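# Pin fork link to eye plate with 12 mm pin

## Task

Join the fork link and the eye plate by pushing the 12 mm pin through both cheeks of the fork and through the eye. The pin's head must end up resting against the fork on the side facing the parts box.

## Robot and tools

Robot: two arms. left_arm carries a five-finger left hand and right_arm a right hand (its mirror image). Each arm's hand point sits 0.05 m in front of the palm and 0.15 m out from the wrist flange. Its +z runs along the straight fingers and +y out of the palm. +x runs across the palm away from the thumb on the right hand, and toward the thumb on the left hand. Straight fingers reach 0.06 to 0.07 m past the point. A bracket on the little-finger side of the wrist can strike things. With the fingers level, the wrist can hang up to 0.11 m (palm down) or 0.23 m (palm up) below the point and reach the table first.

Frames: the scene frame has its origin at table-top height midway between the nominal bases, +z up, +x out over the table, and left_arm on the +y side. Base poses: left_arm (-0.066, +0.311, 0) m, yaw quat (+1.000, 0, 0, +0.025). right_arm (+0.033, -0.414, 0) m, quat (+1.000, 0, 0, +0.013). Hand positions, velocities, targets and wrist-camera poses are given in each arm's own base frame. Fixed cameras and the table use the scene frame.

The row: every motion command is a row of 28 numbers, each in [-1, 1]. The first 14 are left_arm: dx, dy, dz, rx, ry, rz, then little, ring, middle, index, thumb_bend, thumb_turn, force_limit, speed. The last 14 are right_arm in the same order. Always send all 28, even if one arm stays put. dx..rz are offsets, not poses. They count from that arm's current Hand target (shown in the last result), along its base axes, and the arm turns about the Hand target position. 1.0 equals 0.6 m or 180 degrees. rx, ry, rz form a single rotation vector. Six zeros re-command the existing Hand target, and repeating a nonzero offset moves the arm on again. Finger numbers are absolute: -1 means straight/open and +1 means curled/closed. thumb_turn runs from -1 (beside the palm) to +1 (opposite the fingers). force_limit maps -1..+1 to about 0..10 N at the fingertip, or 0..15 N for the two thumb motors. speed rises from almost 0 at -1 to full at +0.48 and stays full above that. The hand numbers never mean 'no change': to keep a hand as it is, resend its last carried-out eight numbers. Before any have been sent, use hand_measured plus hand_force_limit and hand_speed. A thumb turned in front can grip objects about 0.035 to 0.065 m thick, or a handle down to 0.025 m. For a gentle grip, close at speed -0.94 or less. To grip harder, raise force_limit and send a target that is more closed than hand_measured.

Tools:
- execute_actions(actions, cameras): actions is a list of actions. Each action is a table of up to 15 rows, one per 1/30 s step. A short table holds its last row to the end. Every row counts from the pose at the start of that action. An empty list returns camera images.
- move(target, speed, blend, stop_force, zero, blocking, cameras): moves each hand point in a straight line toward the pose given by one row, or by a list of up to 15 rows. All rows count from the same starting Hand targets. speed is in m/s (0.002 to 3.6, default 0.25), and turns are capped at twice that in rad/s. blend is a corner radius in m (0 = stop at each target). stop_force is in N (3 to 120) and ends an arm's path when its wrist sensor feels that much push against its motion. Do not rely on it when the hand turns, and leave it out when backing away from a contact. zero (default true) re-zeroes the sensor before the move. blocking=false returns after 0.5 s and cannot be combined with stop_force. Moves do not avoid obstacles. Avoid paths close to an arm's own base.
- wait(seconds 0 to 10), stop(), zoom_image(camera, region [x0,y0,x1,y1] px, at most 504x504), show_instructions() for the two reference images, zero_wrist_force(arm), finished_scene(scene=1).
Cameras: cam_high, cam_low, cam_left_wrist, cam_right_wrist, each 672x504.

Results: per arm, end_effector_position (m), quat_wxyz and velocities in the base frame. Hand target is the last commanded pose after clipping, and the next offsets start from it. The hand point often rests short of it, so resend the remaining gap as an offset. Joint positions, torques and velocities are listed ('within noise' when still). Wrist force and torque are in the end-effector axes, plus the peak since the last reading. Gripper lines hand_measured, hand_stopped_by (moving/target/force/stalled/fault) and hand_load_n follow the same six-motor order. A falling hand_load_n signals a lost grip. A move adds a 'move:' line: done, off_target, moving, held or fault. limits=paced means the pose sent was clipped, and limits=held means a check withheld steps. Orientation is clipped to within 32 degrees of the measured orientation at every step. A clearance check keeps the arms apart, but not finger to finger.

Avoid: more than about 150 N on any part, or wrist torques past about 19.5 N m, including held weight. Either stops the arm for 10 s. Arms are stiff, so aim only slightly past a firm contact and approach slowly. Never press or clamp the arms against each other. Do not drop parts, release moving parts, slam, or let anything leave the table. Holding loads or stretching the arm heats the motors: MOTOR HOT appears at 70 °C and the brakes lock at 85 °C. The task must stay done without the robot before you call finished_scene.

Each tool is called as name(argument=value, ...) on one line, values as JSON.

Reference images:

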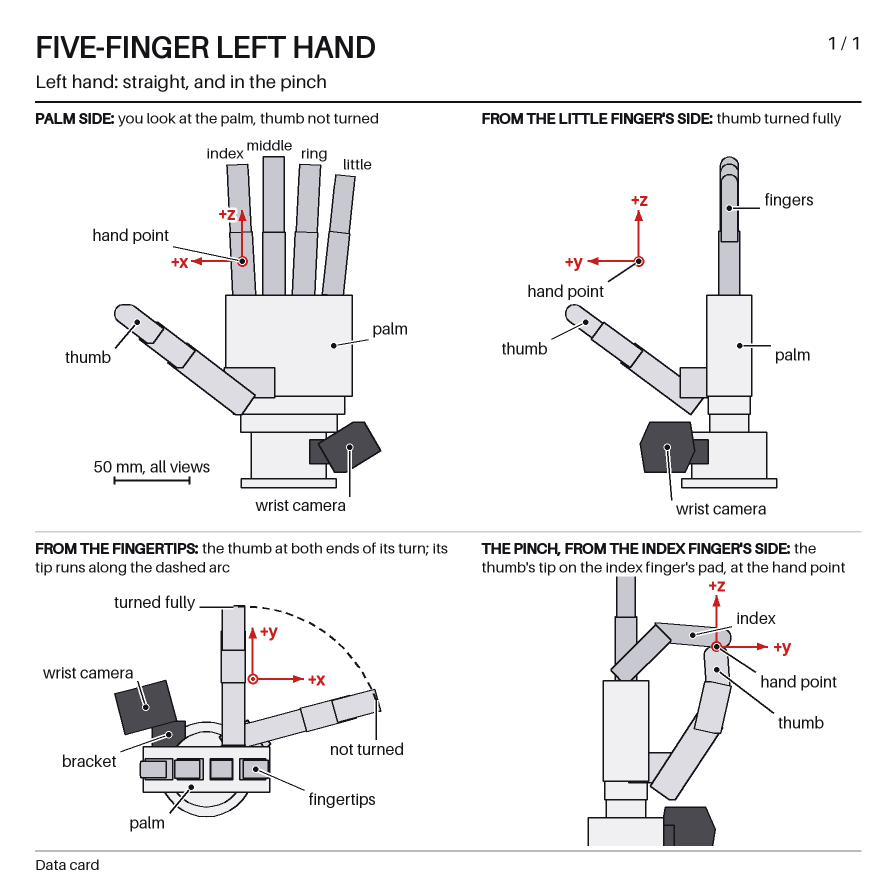

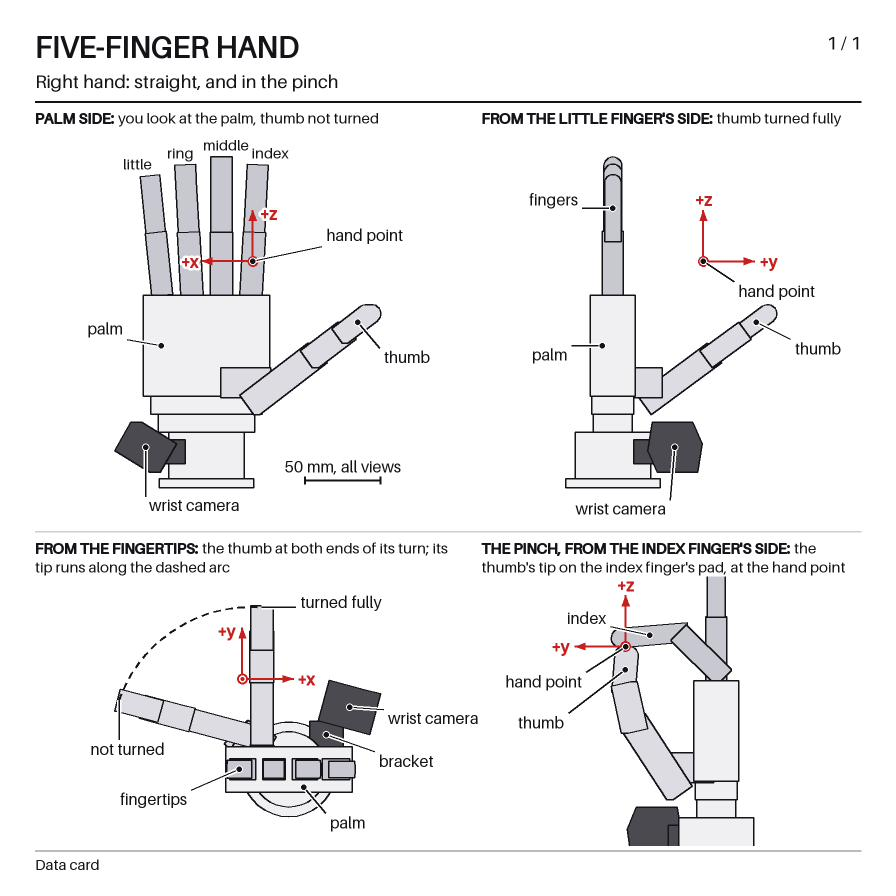

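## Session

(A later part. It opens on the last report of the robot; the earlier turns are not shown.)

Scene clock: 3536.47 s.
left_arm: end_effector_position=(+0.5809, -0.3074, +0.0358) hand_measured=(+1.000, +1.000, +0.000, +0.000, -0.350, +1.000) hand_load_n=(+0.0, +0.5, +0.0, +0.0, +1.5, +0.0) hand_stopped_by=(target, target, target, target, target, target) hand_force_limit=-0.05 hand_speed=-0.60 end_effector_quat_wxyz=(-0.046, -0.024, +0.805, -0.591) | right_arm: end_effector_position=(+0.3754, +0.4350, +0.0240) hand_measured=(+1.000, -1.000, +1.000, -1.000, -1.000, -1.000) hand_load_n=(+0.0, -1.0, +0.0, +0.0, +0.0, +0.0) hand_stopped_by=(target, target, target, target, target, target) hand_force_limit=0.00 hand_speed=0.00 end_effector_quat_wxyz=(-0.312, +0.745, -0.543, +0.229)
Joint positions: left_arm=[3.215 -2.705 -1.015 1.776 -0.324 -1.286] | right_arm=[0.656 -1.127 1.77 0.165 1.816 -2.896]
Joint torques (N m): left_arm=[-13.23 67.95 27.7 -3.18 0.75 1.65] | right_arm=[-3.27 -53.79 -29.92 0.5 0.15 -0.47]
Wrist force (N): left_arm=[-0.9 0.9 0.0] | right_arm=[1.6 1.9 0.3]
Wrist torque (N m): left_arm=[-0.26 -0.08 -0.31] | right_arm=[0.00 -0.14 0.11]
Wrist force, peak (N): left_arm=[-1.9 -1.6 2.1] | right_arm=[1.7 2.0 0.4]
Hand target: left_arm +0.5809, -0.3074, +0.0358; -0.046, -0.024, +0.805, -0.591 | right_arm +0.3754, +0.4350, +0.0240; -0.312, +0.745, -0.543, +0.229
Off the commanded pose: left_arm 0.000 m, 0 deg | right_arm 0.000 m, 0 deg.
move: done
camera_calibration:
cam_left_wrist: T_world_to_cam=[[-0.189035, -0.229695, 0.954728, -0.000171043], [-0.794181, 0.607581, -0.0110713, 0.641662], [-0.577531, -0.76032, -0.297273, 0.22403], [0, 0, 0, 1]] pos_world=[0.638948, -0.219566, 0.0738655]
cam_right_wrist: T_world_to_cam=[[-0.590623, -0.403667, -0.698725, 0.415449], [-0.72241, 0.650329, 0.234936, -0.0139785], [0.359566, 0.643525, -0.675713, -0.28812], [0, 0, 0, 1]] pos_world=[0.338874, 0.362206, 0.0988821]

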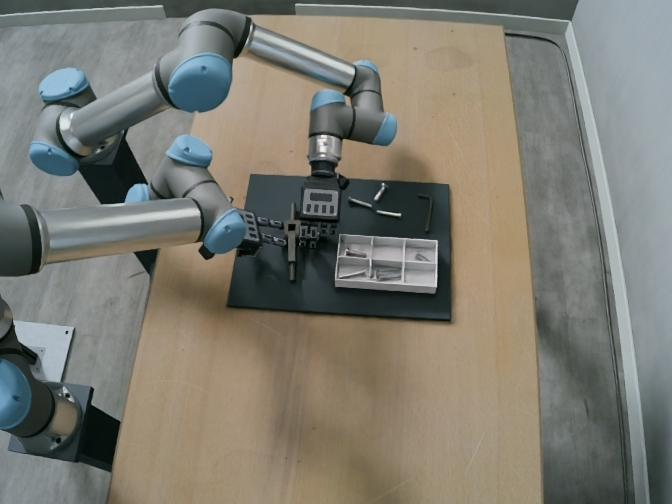

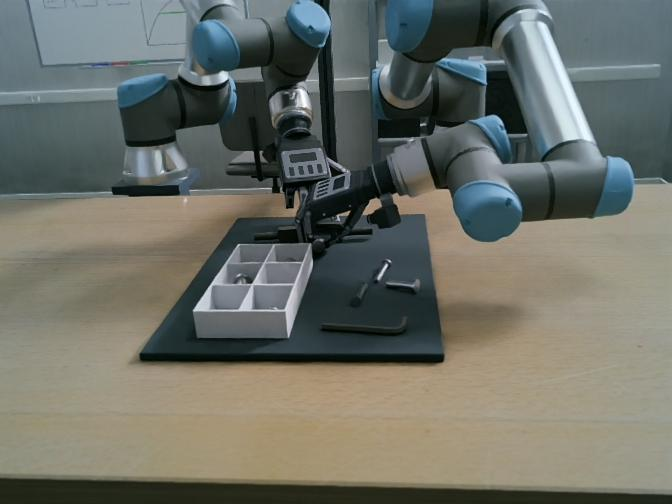

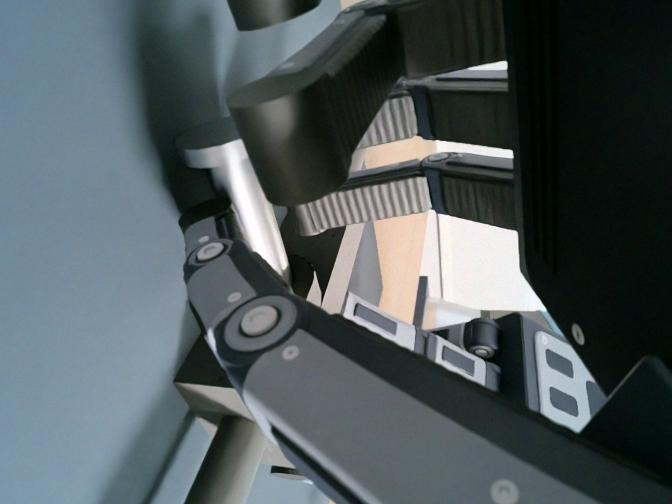

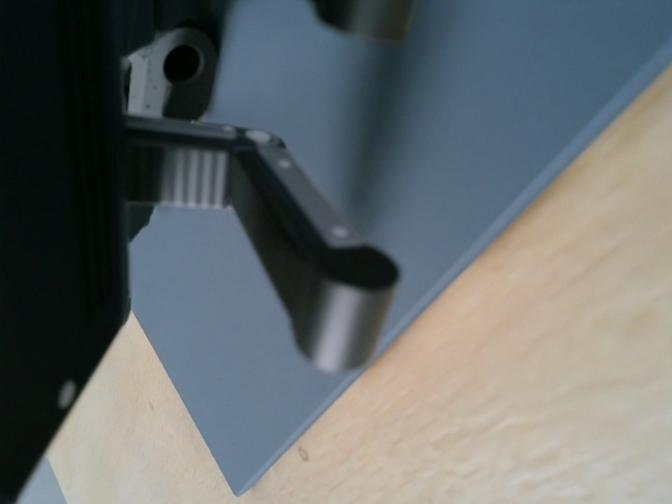

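move(target=[[0.005, 0.02, 0, 0, 0, 0, 1, 1, 0.0, 0.0, -0.35, 1, -0.05, -0.6, 0, 0, 0, 0, 0, 0, 1, -1, 1, -1, -1, -1, 0, 0], [0.005, 0.02, 0.05, 0, 0, 0, 1, 1, 0.0, 0.0, -0.35, 1, -0.05, -0.6, 0, 0, 0, 0, 0, 0, 1, -1, 1, -1, -1, -1, 0, 0]], speed=[0.03, 0.06], cameras=["cam_left_wrist", "cam_right_wrist", "cam_high", "cam_low"])

zoom_image(camera="cam_low", region=[290, 220, 350, 260])

zoom_image(camera="cam_high", region=[285, 215, 345, 255])

Scene clock: 3579.60 s.
left_arm: end_effector_position=(+0.5839, -0.2954, +0.0660) hand_measured=(+1.000, +1.000, +0.000, +0.000, -0.350, +1.000) hand_load_n=(+0.0, +0.0, +0.0, +0.0, +0.0, +0.0) hand_stopped_by=(target, target, target, target, target, target) hand_force_limit=-0.05 hand_speed=-0.60 end_effector_quat_wxyz=(-0.047, -0.024, +0.805, -0.591) end_effector_velocity=(+0.000, +0.000, -0.003) end_effector_angular_velocity=(+0.000, -0.003, +0.000) | right_arm: end_effector_position=(+0.3754, +0.4350, +0.0240) hand_measured=(+1.000, -1.000, +1.000, -1.000, -1.000, -1.000) hand_load_n=(+0.0, -1.0, +0.0, +0.0, +0.0, +0.0) hand_stopped_by=(target, target, target, target, target, target) hand_force_limit=0.00 hand_speed=0.00 end_effector_quat_wxyz=(-0.312, +0.745, -0.543, +0.229)
Joint positions: left_arm=[3.234 -2.666 -1.022 1.692 -0.332 -1.233] | right_arm=[0.656 -1.127 1.77 0.165 1.816 -2.896]
Joint velocities: left_arm=[0 -0.004 0 0.007 0 0] | right_arm=[within noise]
Joint torques (N m): left_arm=[-15.58 52.29 14.33 -0.65 3.68 1.7] | right_arm=[-3.91 -53.99 -30.06 0.49 0.1 -0.34]
Wrist force (N): left_arm=[-0.9 0.0 0.6] | right_arm=[1.5 1.4 0.6]
Wrist torque (N m): left_arm=[-0.27 -0.06 -0.45] | right_arm=[-0.06 -0.13 0.09]
Wrist force, peak (N): left_arm=[-0.8 1.2 0.9] | right_arm=[1.6 2.1 0.3]
Hand target: left_arm +0.5839, -0.2954, +0.0658; -0.046, -0.024, +0.805, -0.591 | right_arm +0.3754, +0.4350, +0.0240; -0.312, +0.745, -0.543, +0.229
Off the commanded pose: left_arm 0.000 m, 0 deg | right_arm 0.000 m, 0 deg.
move: done
camera_calibration:
cam_left_wrist: T_world_to_cam=[[-0.188519, -0.229719, 0.954824, -0.0260478], [-0.794294, 0.60744, -0.0106821, 0.637011], [-0.577544, -0.760425, -0.296978, 0.243762], [0, 0, 0, 1]] pos_world=[0.641847, -0.207567, 0.104068]
cam_right_wrist: T_world_to_cam=[[-0.590623, -0.403667, -0.698725, 0.415449], [-0.72241, 0.650329, 0.234936, -0.0139785], [0.359566, 0.643525, -0.675713, -0.28812], [0, 0, 0, 1]] pos_world=[0.338874, 0.362206, 0.0988821]

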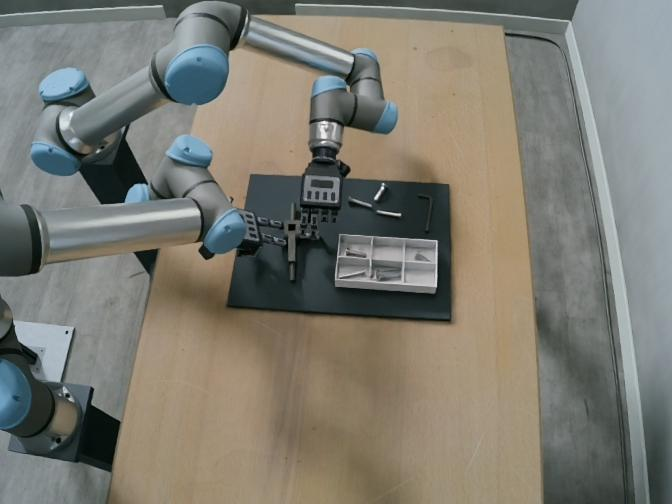

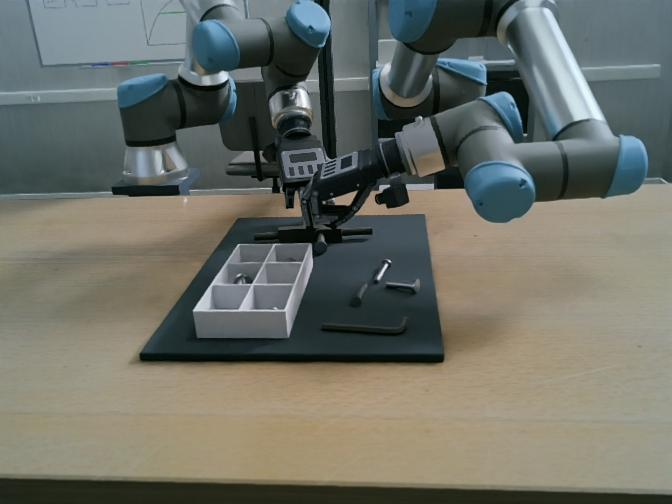

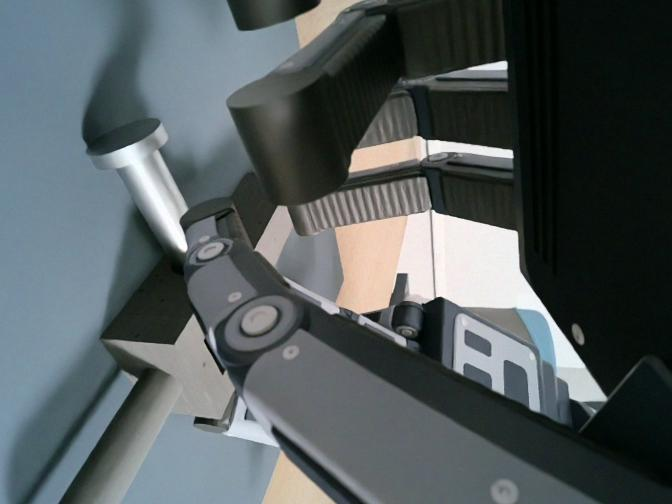

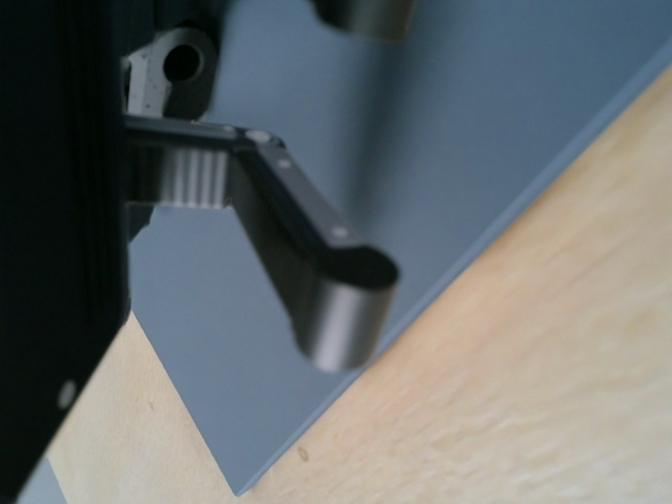

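Scaled by 8.400 from the camera's 672x504 image, which has a finer 960x720 frame.

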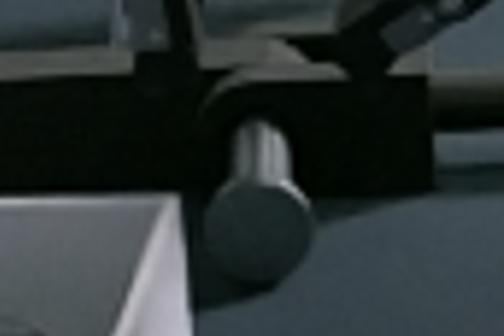

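Scaled by 8.400 from the camera's 672x504 image, which has a finer 960x720 frame.

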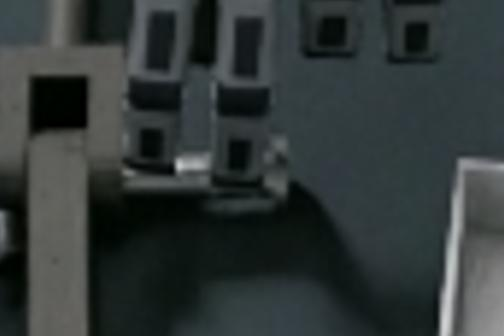

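zoom_image(camera="cam_left_wrist", region=[70, 100, 310, 340])

zoom_image(camera="cam_right_wrist", region=[120, 10, 240, 130])

Scaled by 2.100 from the camera's 672x504 image, which has a finer 960x720 frame.

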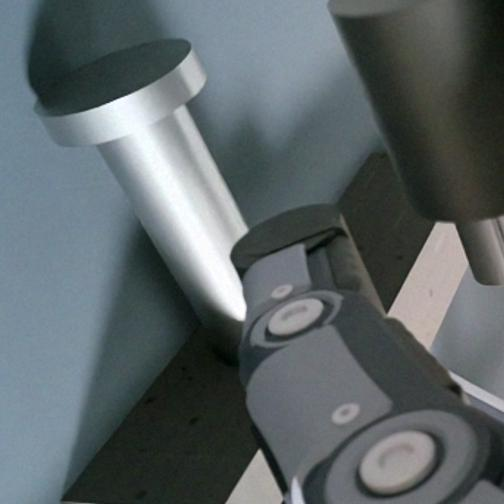

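Scaled by 4.200 from the camera's 672x504 image, which has a finer 960x720 frame.

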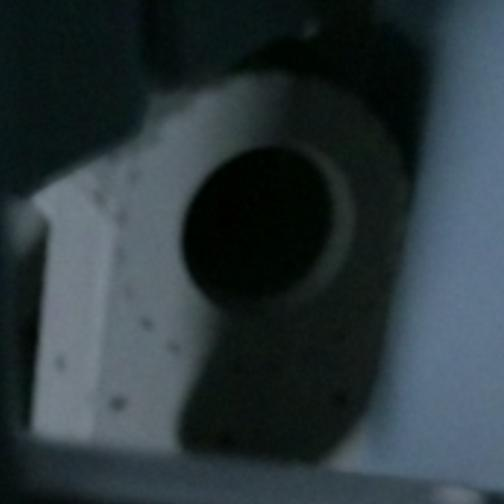

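move(target=[0.0435, 0.0157, 0.01, 0, 0, 0, 1, 1, 0.0, -1, 1, 1, -0.05, 0, 0, 0, 0, 0, 0, 0, 1, -1, 1, -1, -1, -1, 0, 0], speed=0.06, cameras=["cam_left_wrist", "cam_high", "cam_low"])

zoom_image(camera="cam_high", region=[285, 195, 365, 265])

zoom_image(camera="cam_low", region=[280, 200, 360, 260])

Scene clock: 3631.60 s.
left_arm: end_effector_position=(+0.6100, -0.2859, +0.0718) hand_measured=(+1.000, +1.000, +0.000, -1.000, +0.730, +1.000) hand_load_n=(+0.0, +0.0, +1.0, +0.0, +11.5, +2.0) hand_stopped_by=(target, target, target, target, force, target) hand_force_limit=-0.05 hand_speed=0.00 end_effector_quat_wxyz=(-0.047, -0.024, +0.805, -0.591) | right_arm: end_effector_position=(+0.3754, +0.4350, +0.0240) hand_measured=(+1.000, -1.000, +1.000, -1.000, -1.000, -1.000) hand_load_n=(+0.0, -0.5, +0.0, +0.0, +0.0, +0.0) hand_stopped_by=(target, target, target, target, target, target) hand_force_limit=0.00 hand_speed=0.00 end_effector_quat_wxyz=(-0.312, +0.745, -0.543, +0.229)
Joint positions: left_arm=[3.245 -2.723 -0.893 1.592 -0.336 -1.203] | right_arm=[0.656 -1.127 1.77 0.165 1.816 -2.896]
Joint torques (N m): left_arm=[-15.68 75.22 26.65 -1.68 2.33 -2.44] | right_arm=[-3.94 -54.03 -30.16 0.61 0.14 -0.33]
Wrist force (N): left_arm=[-1.0 -0.1 0.6] | right_arm=[1.8 1.6 0.5]
Wrist torque (N m): left_arm=[-0.26 -0.04 -0.43] | right_arm=[-0.02 -0.17 0.11]
Wrist force, peak (N): left_arm=[-1.4 -0.1 0.8] | right_arm=[1.7 1.7 0.7]
Hand target: left_arm +0.6100, -0.2859, +0.0718; -0.046, -0.024, +0.805, -0.591 | right_arm +0.3754, +0.4350, +0.0240; -0.312, +0.745, -0.543, +0.229
Off the commanded pose: left_arm 0.000 m, 0 deg | right_arm 0.000 m, 0 deg.
move: done
camera_calibration:
cam_left_wrist: T_world_to_cam=[[-0.188796, -0.229763, 0.954759, -0.0242796], [-0.794223, 0.60753, -0.0108493, 0.652102], [-0.577552, -0.76034, -0.297182, 0.267885], [0, 0, 0, 1]] pos_world=[0.668048, -0.198066, 0.109867]
Images, in order (width x height): cam_high 672x504, cam_low 672x504, cam_left_wrist 672x504.

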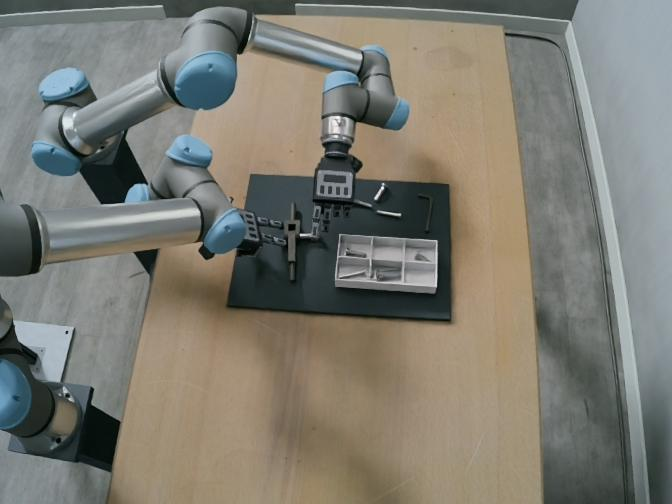

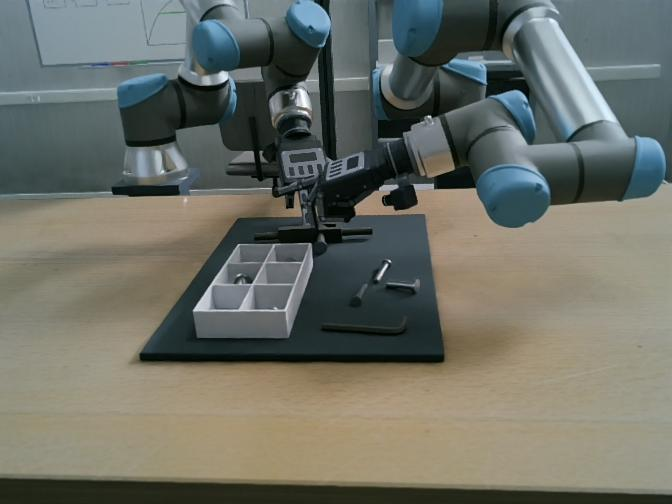

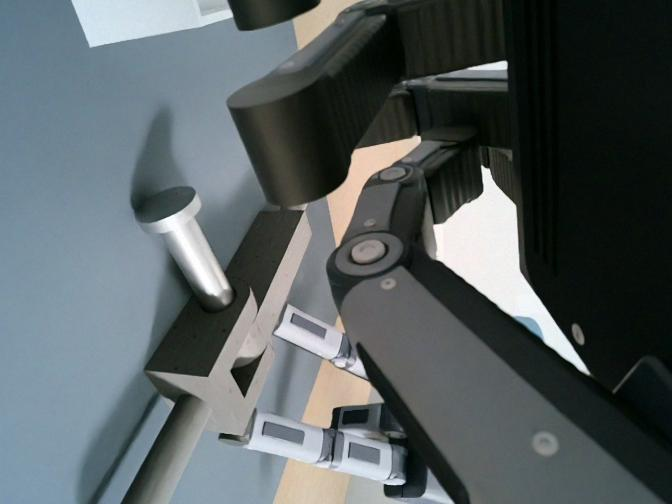

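Scaled by 6.300 from the camera's 672x504 image, which has a finer 960x720 frame.

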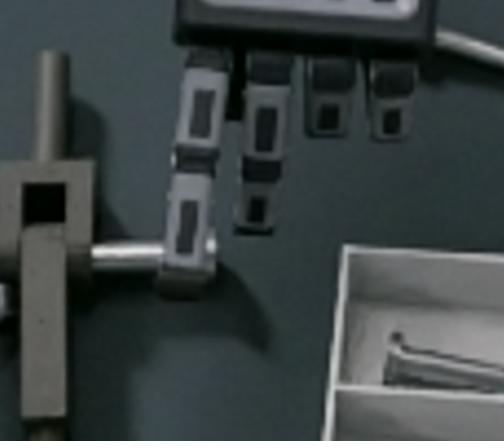

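Scaled by 6.300 from the camera's 672x504 image, which has a finer 960x720 frame.

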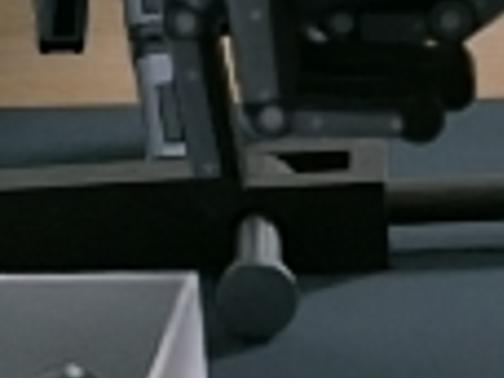

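zoom_image(camera="cam_left_wrist", region=[120, 170, 320, 450])

Scaled by 1.800 from the camera's 672x504 image, which has a finer 960x720 frame.

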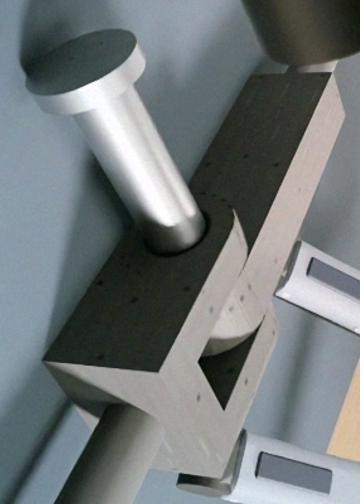

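move(target=[[0, 0.0133, 0, 0, 0, 0, 1, 1, 0.0, -1, 1, 1, -0.05, 0, 0, 0, 0, 0, 0, 0, 1, -1, 1, -1, -1, -1, 0, 0],[0, 0.0133, -0.07, 0, 0, 0, 1, 1, 0.0, -1, 1, 1, -0.05, 0, 0, 0, 0, 0, 0, 0, 1, -1, 1, -1, -1, -1, 0, 0]], speed=[0.06, 0.04], stop_force=4, cameras=["cam_left_wrist", "cam_high", "cam_low"])

zoom_image(camera="cam_high", region=[285, 195, 365, 265])

zoom_image(camera="cam_low", region=[280, 200, 360, 260])

Scene clock: 3654.53 s.
left_arm: end_effector_position=(+0.6100, -0.2780, +0.0308) hand_measured=(+1.000, +1.000, +0.000, -1.000, +0.730, +1.000) hand_load_n=(+0.0, +0.0, +1.0, +0.0, +11.5, +2.0) hand_stopped_by=(target, target, target, target, force, target) hand_force_limit=-0.05 hand_speed=0.00 end_effector_quat_wxyz=(-0.047, -0.024, +0.805, -0.591) | right_arm: end_effector_position=(+0.3754, +0.4350, +0.0240) hand_measured=(+1.000, -1.000, +1.000, -1.000, -1.000, -1.000) hand_load_n=(+0.0, -1.0, +0.0, +0.0, +0.0, -0.5) hand_stopped_by=(target, target, target, target, target, target) hand_force_limit=0.00 hand_speed=0.00 end_effector_quat_wxyz=(-0.312, +0.745, -0.543, +0.229)
Joint positions: left_arm=[3.257 -2.781 -0.896 1.621 -0.342 -1.17] | right_arm=[0.656 -1.127 1.77 0.165 1.816 -2.896]
Joint torques (N m): left_arm=[-14.45 69.04 10.62 -5.36 -0.43 2.03] | right_arm=[-3.93 -53.62 -29.37 0.61 0.02 -0.3]
Wrist force (N): left_arm=[-0.5 -3.7 -0.5] | right_arm=[1.5 1.6 0.5]
Wrist torque (N m): left_arm=[-0.29 -0.04 -0.36] | right_arm=[-0.02 -0.13 0.09]
Wrist force, peak (N): left_arm=[1.0 -10.8 -3.7] | right_arm=[1.9 1.7 0.3]
Hand target: left_arm +0.6100, -0.2780, +0.0308; -0.046, -0.024, +0.805, -0.591 (not the last commanded pose) | right_arm +0.3754, +0.4350, +0.0240; -0.312, +0.745, -0.543, +0.229
Off the commanded pose: left_arm 0.001 m, 0 deg | right_arm 0.000 m, 0 deg.
move: contact (left_arm); path passed 1 of 2 targets
camera_calibration:
cam_left_wrist: T_world_to_cam=[[-0.188903, -0.22968, 0.954758, 0.0167497], [-0.794199, 0.607559, -0.0109792, 0.646777], [-0.57755, -0.760341, -0.297182, 0.261648], [0, 0, 0, 1]] pos_world=[0.667948, -0.190166, 0.0688661]
Images, in order (width x height): cam_high 672x504, cam_low 672x504, cam_left_wrist 672x504.

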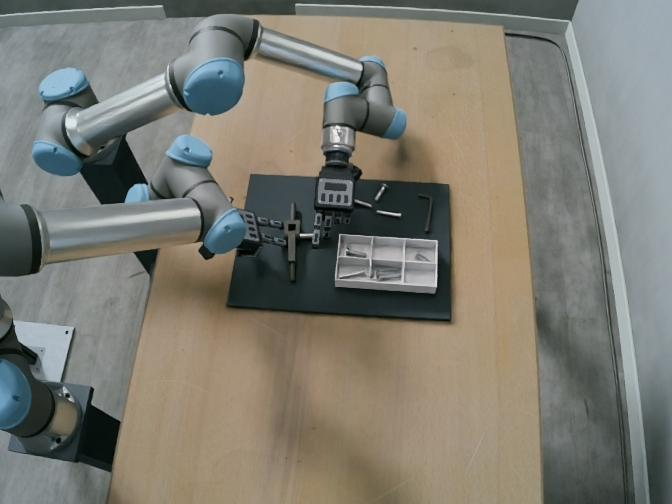

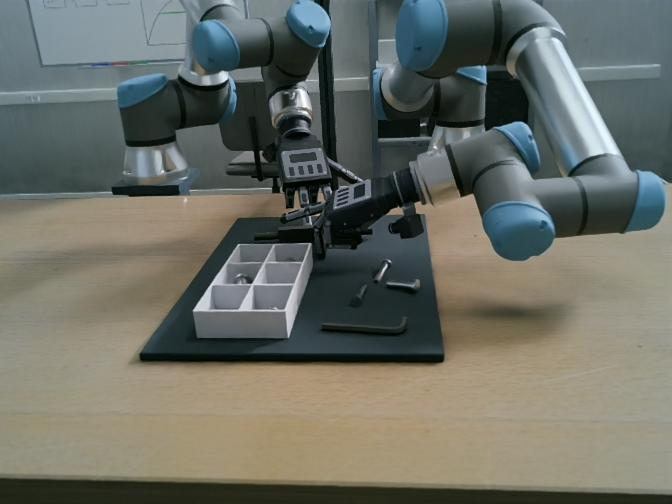

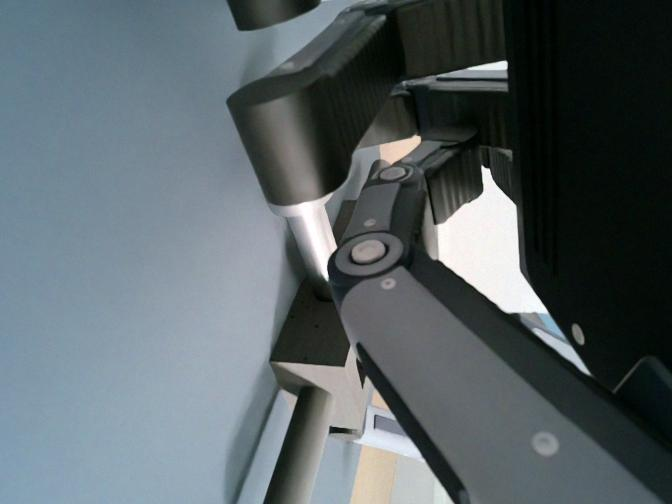

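Scaled by 6.300 from the camera's 672x504 image, which has a finer 960x720 frame.

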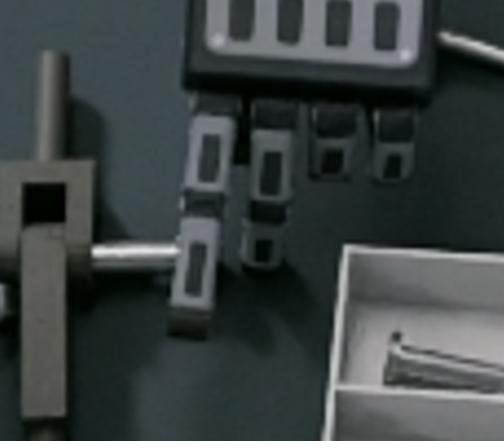

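Scaled by 6.300 from the camera's 672x504 image, which has a finer 960x720 frame.

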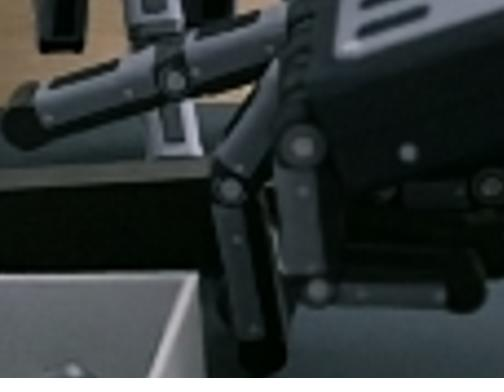

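move(target=[[0, 0, 0.0065, 0, 0, 0, 1, 1, 0.0, -1, 1, 1, -0.05, 0, 0, 0, 0, 0, 0, 0, 1, -1, 1, -1, -1, -1, 0, 0],[-0.0217, -0.0003, 0.0065, 0, 0, 0, 1, 1, 0.0, -1, 1, 1, -0.05, 0, 0, 0, 0, 0, 0, 0, 1, -1, 1, -1, -1, -1, 0, 0]], speed=[0.02, 0.02], cameras=["cam_left_wrist", "cam_high", "cam_low"])

zoom_image(camera="cam_high", region=[285, 195, 365, 265])

zoom_image(camera="cam_low", region=[280, 200, 360, 260])

Scene clock: 3668.23 s.
left_arm: end_effector_position=(+0.5970, -0.2781, +0.0347) hand_measured=(+1.000, +1.000, +0.000, -1.000, +0.730, +1.000) hand_load_n=(+0.0, +0.5, +1.0, +0.0, +11.5, +2.0) hand_stopped_by=(target, target, target, target, force, target) hand_force_limit=-0.05 hand_speed=0.00 end_effector_quat_wxyz=(-0.046, -0.024, +0.805, -0.591) | right_arm: end_effector_position=(+0.3754, +0.4350, +0.0240) hand_measured=(+1.000, -1.000, +1.000, -1.000, -1.000, -1.000) hand_load_n=(+0.0, -1.0, +0.0, -1.0, +0.0, -0.5) hand_stopped_by=(target, target, target, target, target, target) hand_force_limit=0.00 hand_speed=0.00 end_effector_quat_wxyz=(-0.312, +0.745, -0.543, +0.229)
Joint positions: left_arm=[3.259 -2.742 -0.971 1.652 -0.343 -1.164] | right_arm=[0.656 -1.127 1.77 0.165 1.816 -2.896]
Joint torques (N m): left_arm=[4.55 54.42 23.59 -6.48 -1.23 -2.11] | right_arm=[-3.81 -53.47 -29.96 0.72 0.1 -0.34]
Wrist force (N): left_arm=[-10.4 -2.4 -0.2] | right_arm=[1.3 3.1 -6.3]
Wrist torque (N m): left_arm=[-0.27 -0.27 -0.41] | right_arm=[0.33 0.04 0.11]
Wrist force, peak (N): left_arm=[-14.6 -2.8 -0.6] | right_arm=[1.2 3.5 -6.9]
Hand target: left_arm +0.5970, -0.2781, +0.0347; -0.046, -0.024, +0.805, -0.591 | right_arm +0.3754, +0.4350, +0.0240; -0.312, +0.745, -0.543, +0.229
Off the commanded pose: left_arm 0.000 m, 0 deg | right_arm 0.000 m, 0 deg.
move: done
camera_calibration:
cam_left_wrist: T_world_to_cam=[[-0.189525, -0.229708, 0.954628, 0.0108663], [-0.794202, 0.607545, -0.0114844, 0.636594], [-0.577342, -0.760344, -0.297579, 0.255144], [0, 0, 0, 1]] pos_world=[0.654949, -0.190266, 0.0728632]
Images, in order (width x height): cam_high 672x504, cam_low 672x504, cam_left_wrist 672x504.

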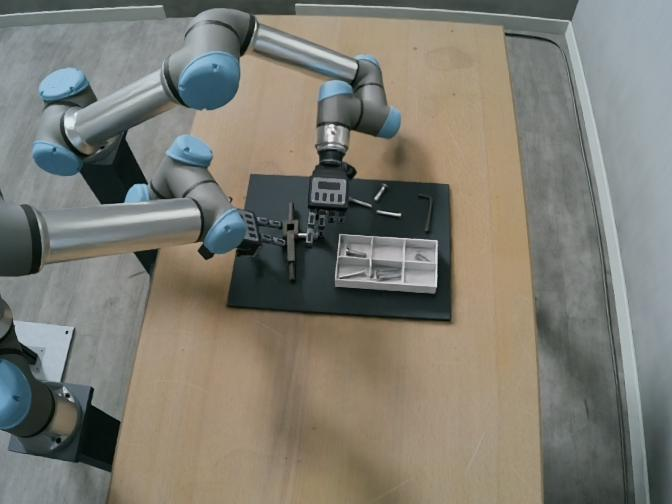

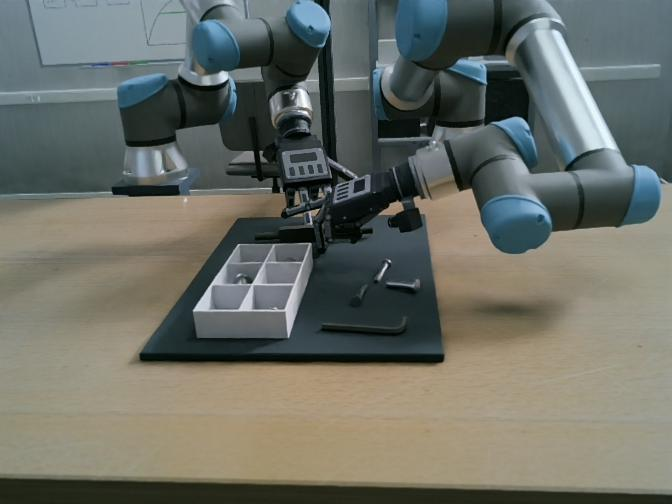

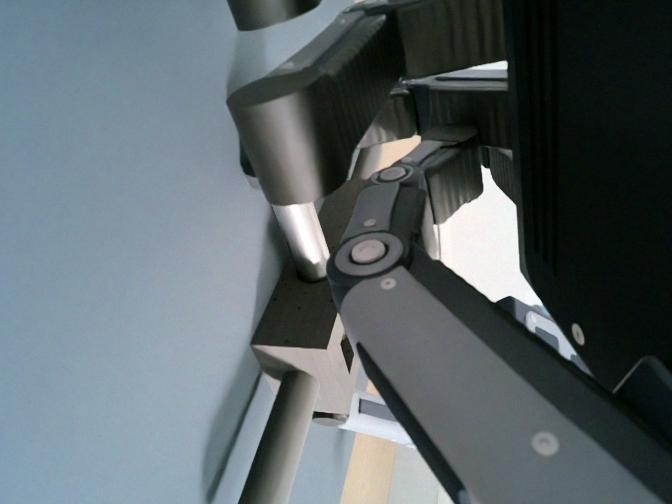

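Scaled by 6.300 from the camera's 672x504 image, which has a finer 960x720 frame.

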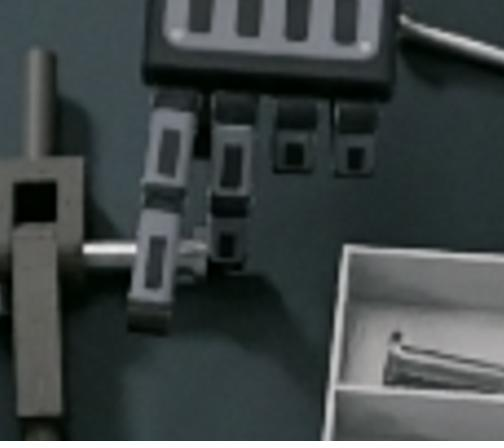

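Scaled by 6.300 from the camera's 672x504 image, which has a finer 960x720 frame.

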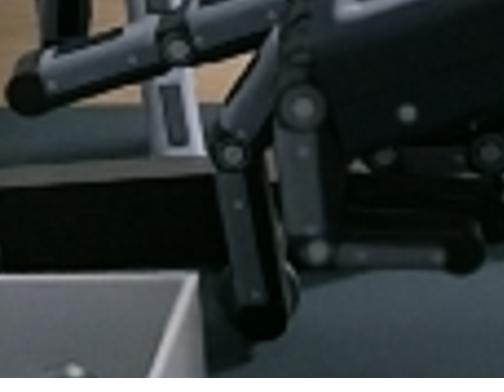

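move(target=[[0.0075, 0.0003, 0, 0, 0, 0, 1, 1, 0.0, -1, 1, 1, -0.05, 0, 0, 0, 0, 0, 0, 0, 1, -1, 1, -1, -1, -1, 0, 0]], speed=0.02, cameras=["cam_left_wrist", "cam_high", "cam_right_wrist"])

zoom_image(camera="cam_high", region=[270, 190, 350, 290])

zoom_image(camera="cam_right_wrist", region=[110, 0, 250, 120])

Scene clock: 3678.63 s.
left_arm: end_effector_position=(+0.6015, -0.2780, +0.0346) hand_measured=(+1.000, +1.000, +0.000, -1.000, +0.730, +1.000) hand_load_n=(+0.0, +0.0, +1.0, +0.0, +11.5, +1.5) hand_stopped_by=(target, target, target, target, force, target) hand_force_limit=-0.05 hand_speed=0.00 end_effector_quat_wxyz=(-0.047, -0.024, +0.805, -0.591) | right_arm: end_effector_position=(+0.3754, +0.4350, +0.0240) hand_measured=(+1.000, -1.000, +1.000, -1.000, -1.000, -1.000) hand_load_n=(+0.0, -1.0, +0.0, -1.0, +0.0, -0.5) hand_stopped_by=(target, target, target, target, target, target) hand_force_limit=0.00 hand_speed=0.00 end_effector_quat_wxyz=(-0.312, +0.745, -0.543, +0.229)
Joint positions: left_arm=[3.259 -2.753 -0.946 1.64 -0.342 -1.166] | right_arm=[0.656 -1.127 1.77 0.165 1.816 -2.896]
Joint torques (N m): left_arm=[-14.32 71.48 8.87 -3.11 4.22 -1.42] | right_arm=[-3.96 -53.61 -29.24 0.87 0.08 -0.22]
Wrist force (N): left_arm=[-1.2 0.0 0.7] | right_arm=[1.8 2.6 -4.8]
Wrist torque (N m): left_arm=[-0.28 -0.03 -0.30] | right_arm=[0.23 0.05 0.13]
Wrist force, peak (N): left_arm=[-11.1 -2.9 -0.7] | right_arm=[1.5 3.4 -6.4]
Hand target: left_arm +0.6015, -0.2780, +0.0347; -0.046, -0.024, +0.805, -0.591 | right_arm +0.3754, +0.4350, +0.0240; -0.312, +0.745, -0.543, +0.229
Off the commanded pose: left_arm 0.000 m, 0 deg | right_arm 0.000 m, 0 deg.
move: done
camera_calibration:
cam_left_wrist: T_world_to_cam=[[-0.188758, -0.22965, 0.954794, 0.0113461], [-0.794252, 0.607491, -0.0109041, 0.640165], [-0.577524, -0.760405, -0.297069, 0.257918], [0, 0, 0, 1]] pos_world=[0.659547, -0.190167, 0.0727666]
cam_right_wrist: T_world_to_cam=[[-0.590623, -0.403667, -0.698725, 0.415449], [-0.72241, 0.650329, 0.234936, -0.0139785], [0.359566, 0.643525, -0.675713, -0.28812], [0, 0, 0, 1]] pos_world=[0.338874, 0.362206, 0.0988821]
Images, in order (width x height): cam_high 672x504, cam_left_wrist 672x504, cam_right_wrist 672x504.

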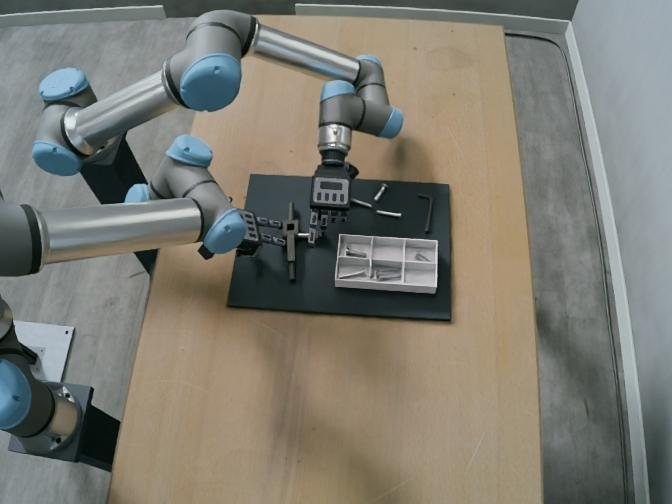

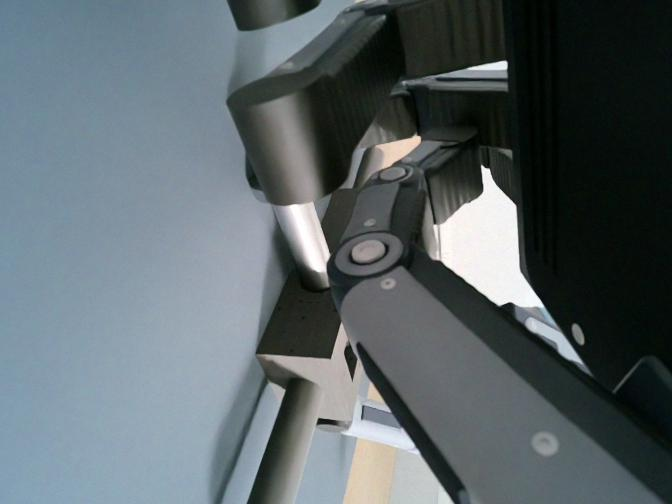

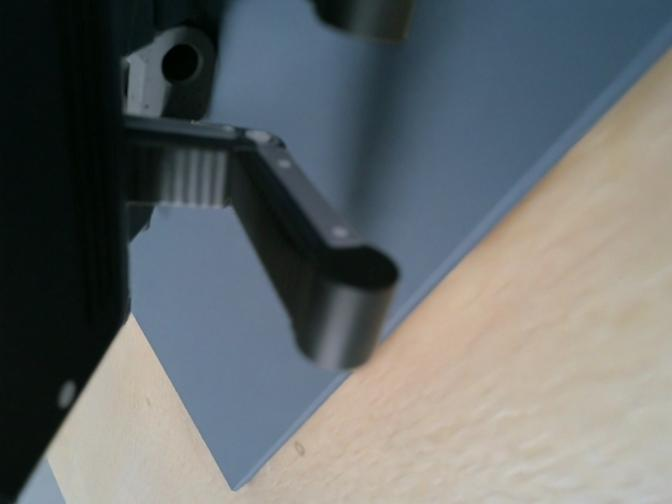

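Scaled by 5.040 from the camera's 672x504 image, which has a finer 960x720 frame.

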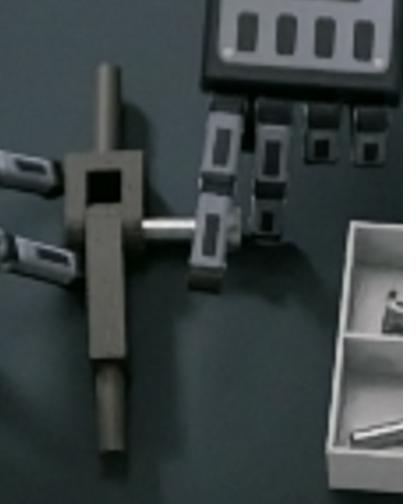

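Scaled by 3.600 from the camera's 672x504 image, which has a finer 960x720 frame.

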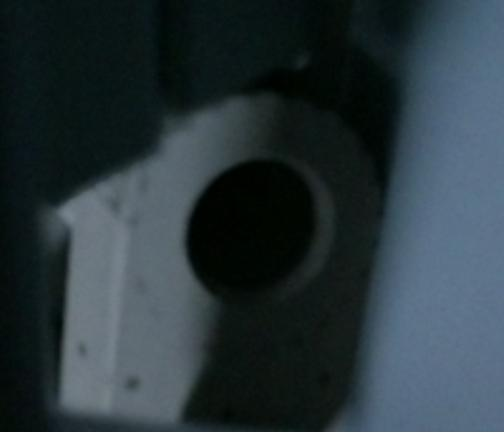

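zoom_image(camera="cam_high", region=[275, 198, 315, 248])

zoom_image(camera="cam_high", region=[275, 235, 315, 285])

Scaled by 10.080 from the camera's 672x504 image, which has a finer 960x720 frame.

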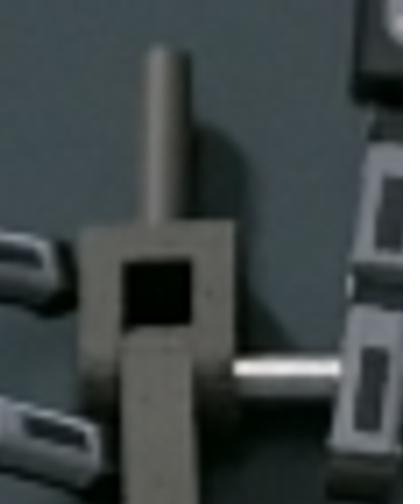

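Scaled by 10.080 from the camera's 672x504 image, which has a finer 960x720 frame.

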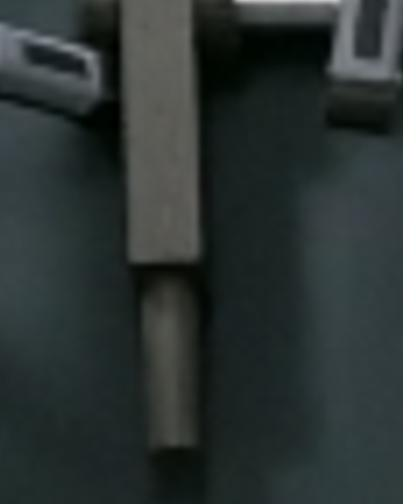

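zoom_image(camera="cam_high", region=[280, 216, 312, 248])

Scaled by 15.750 from the camera's 672x504 image, which has a finer 960x720 frame.

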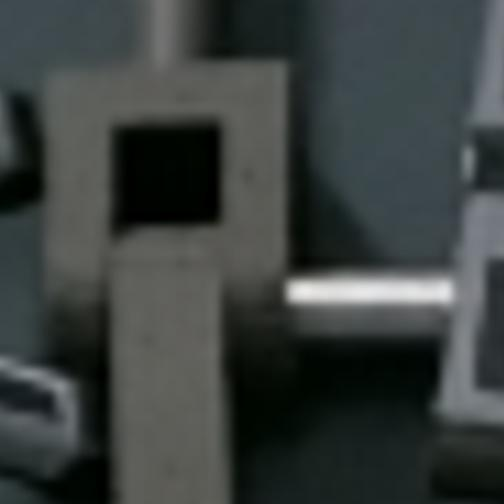

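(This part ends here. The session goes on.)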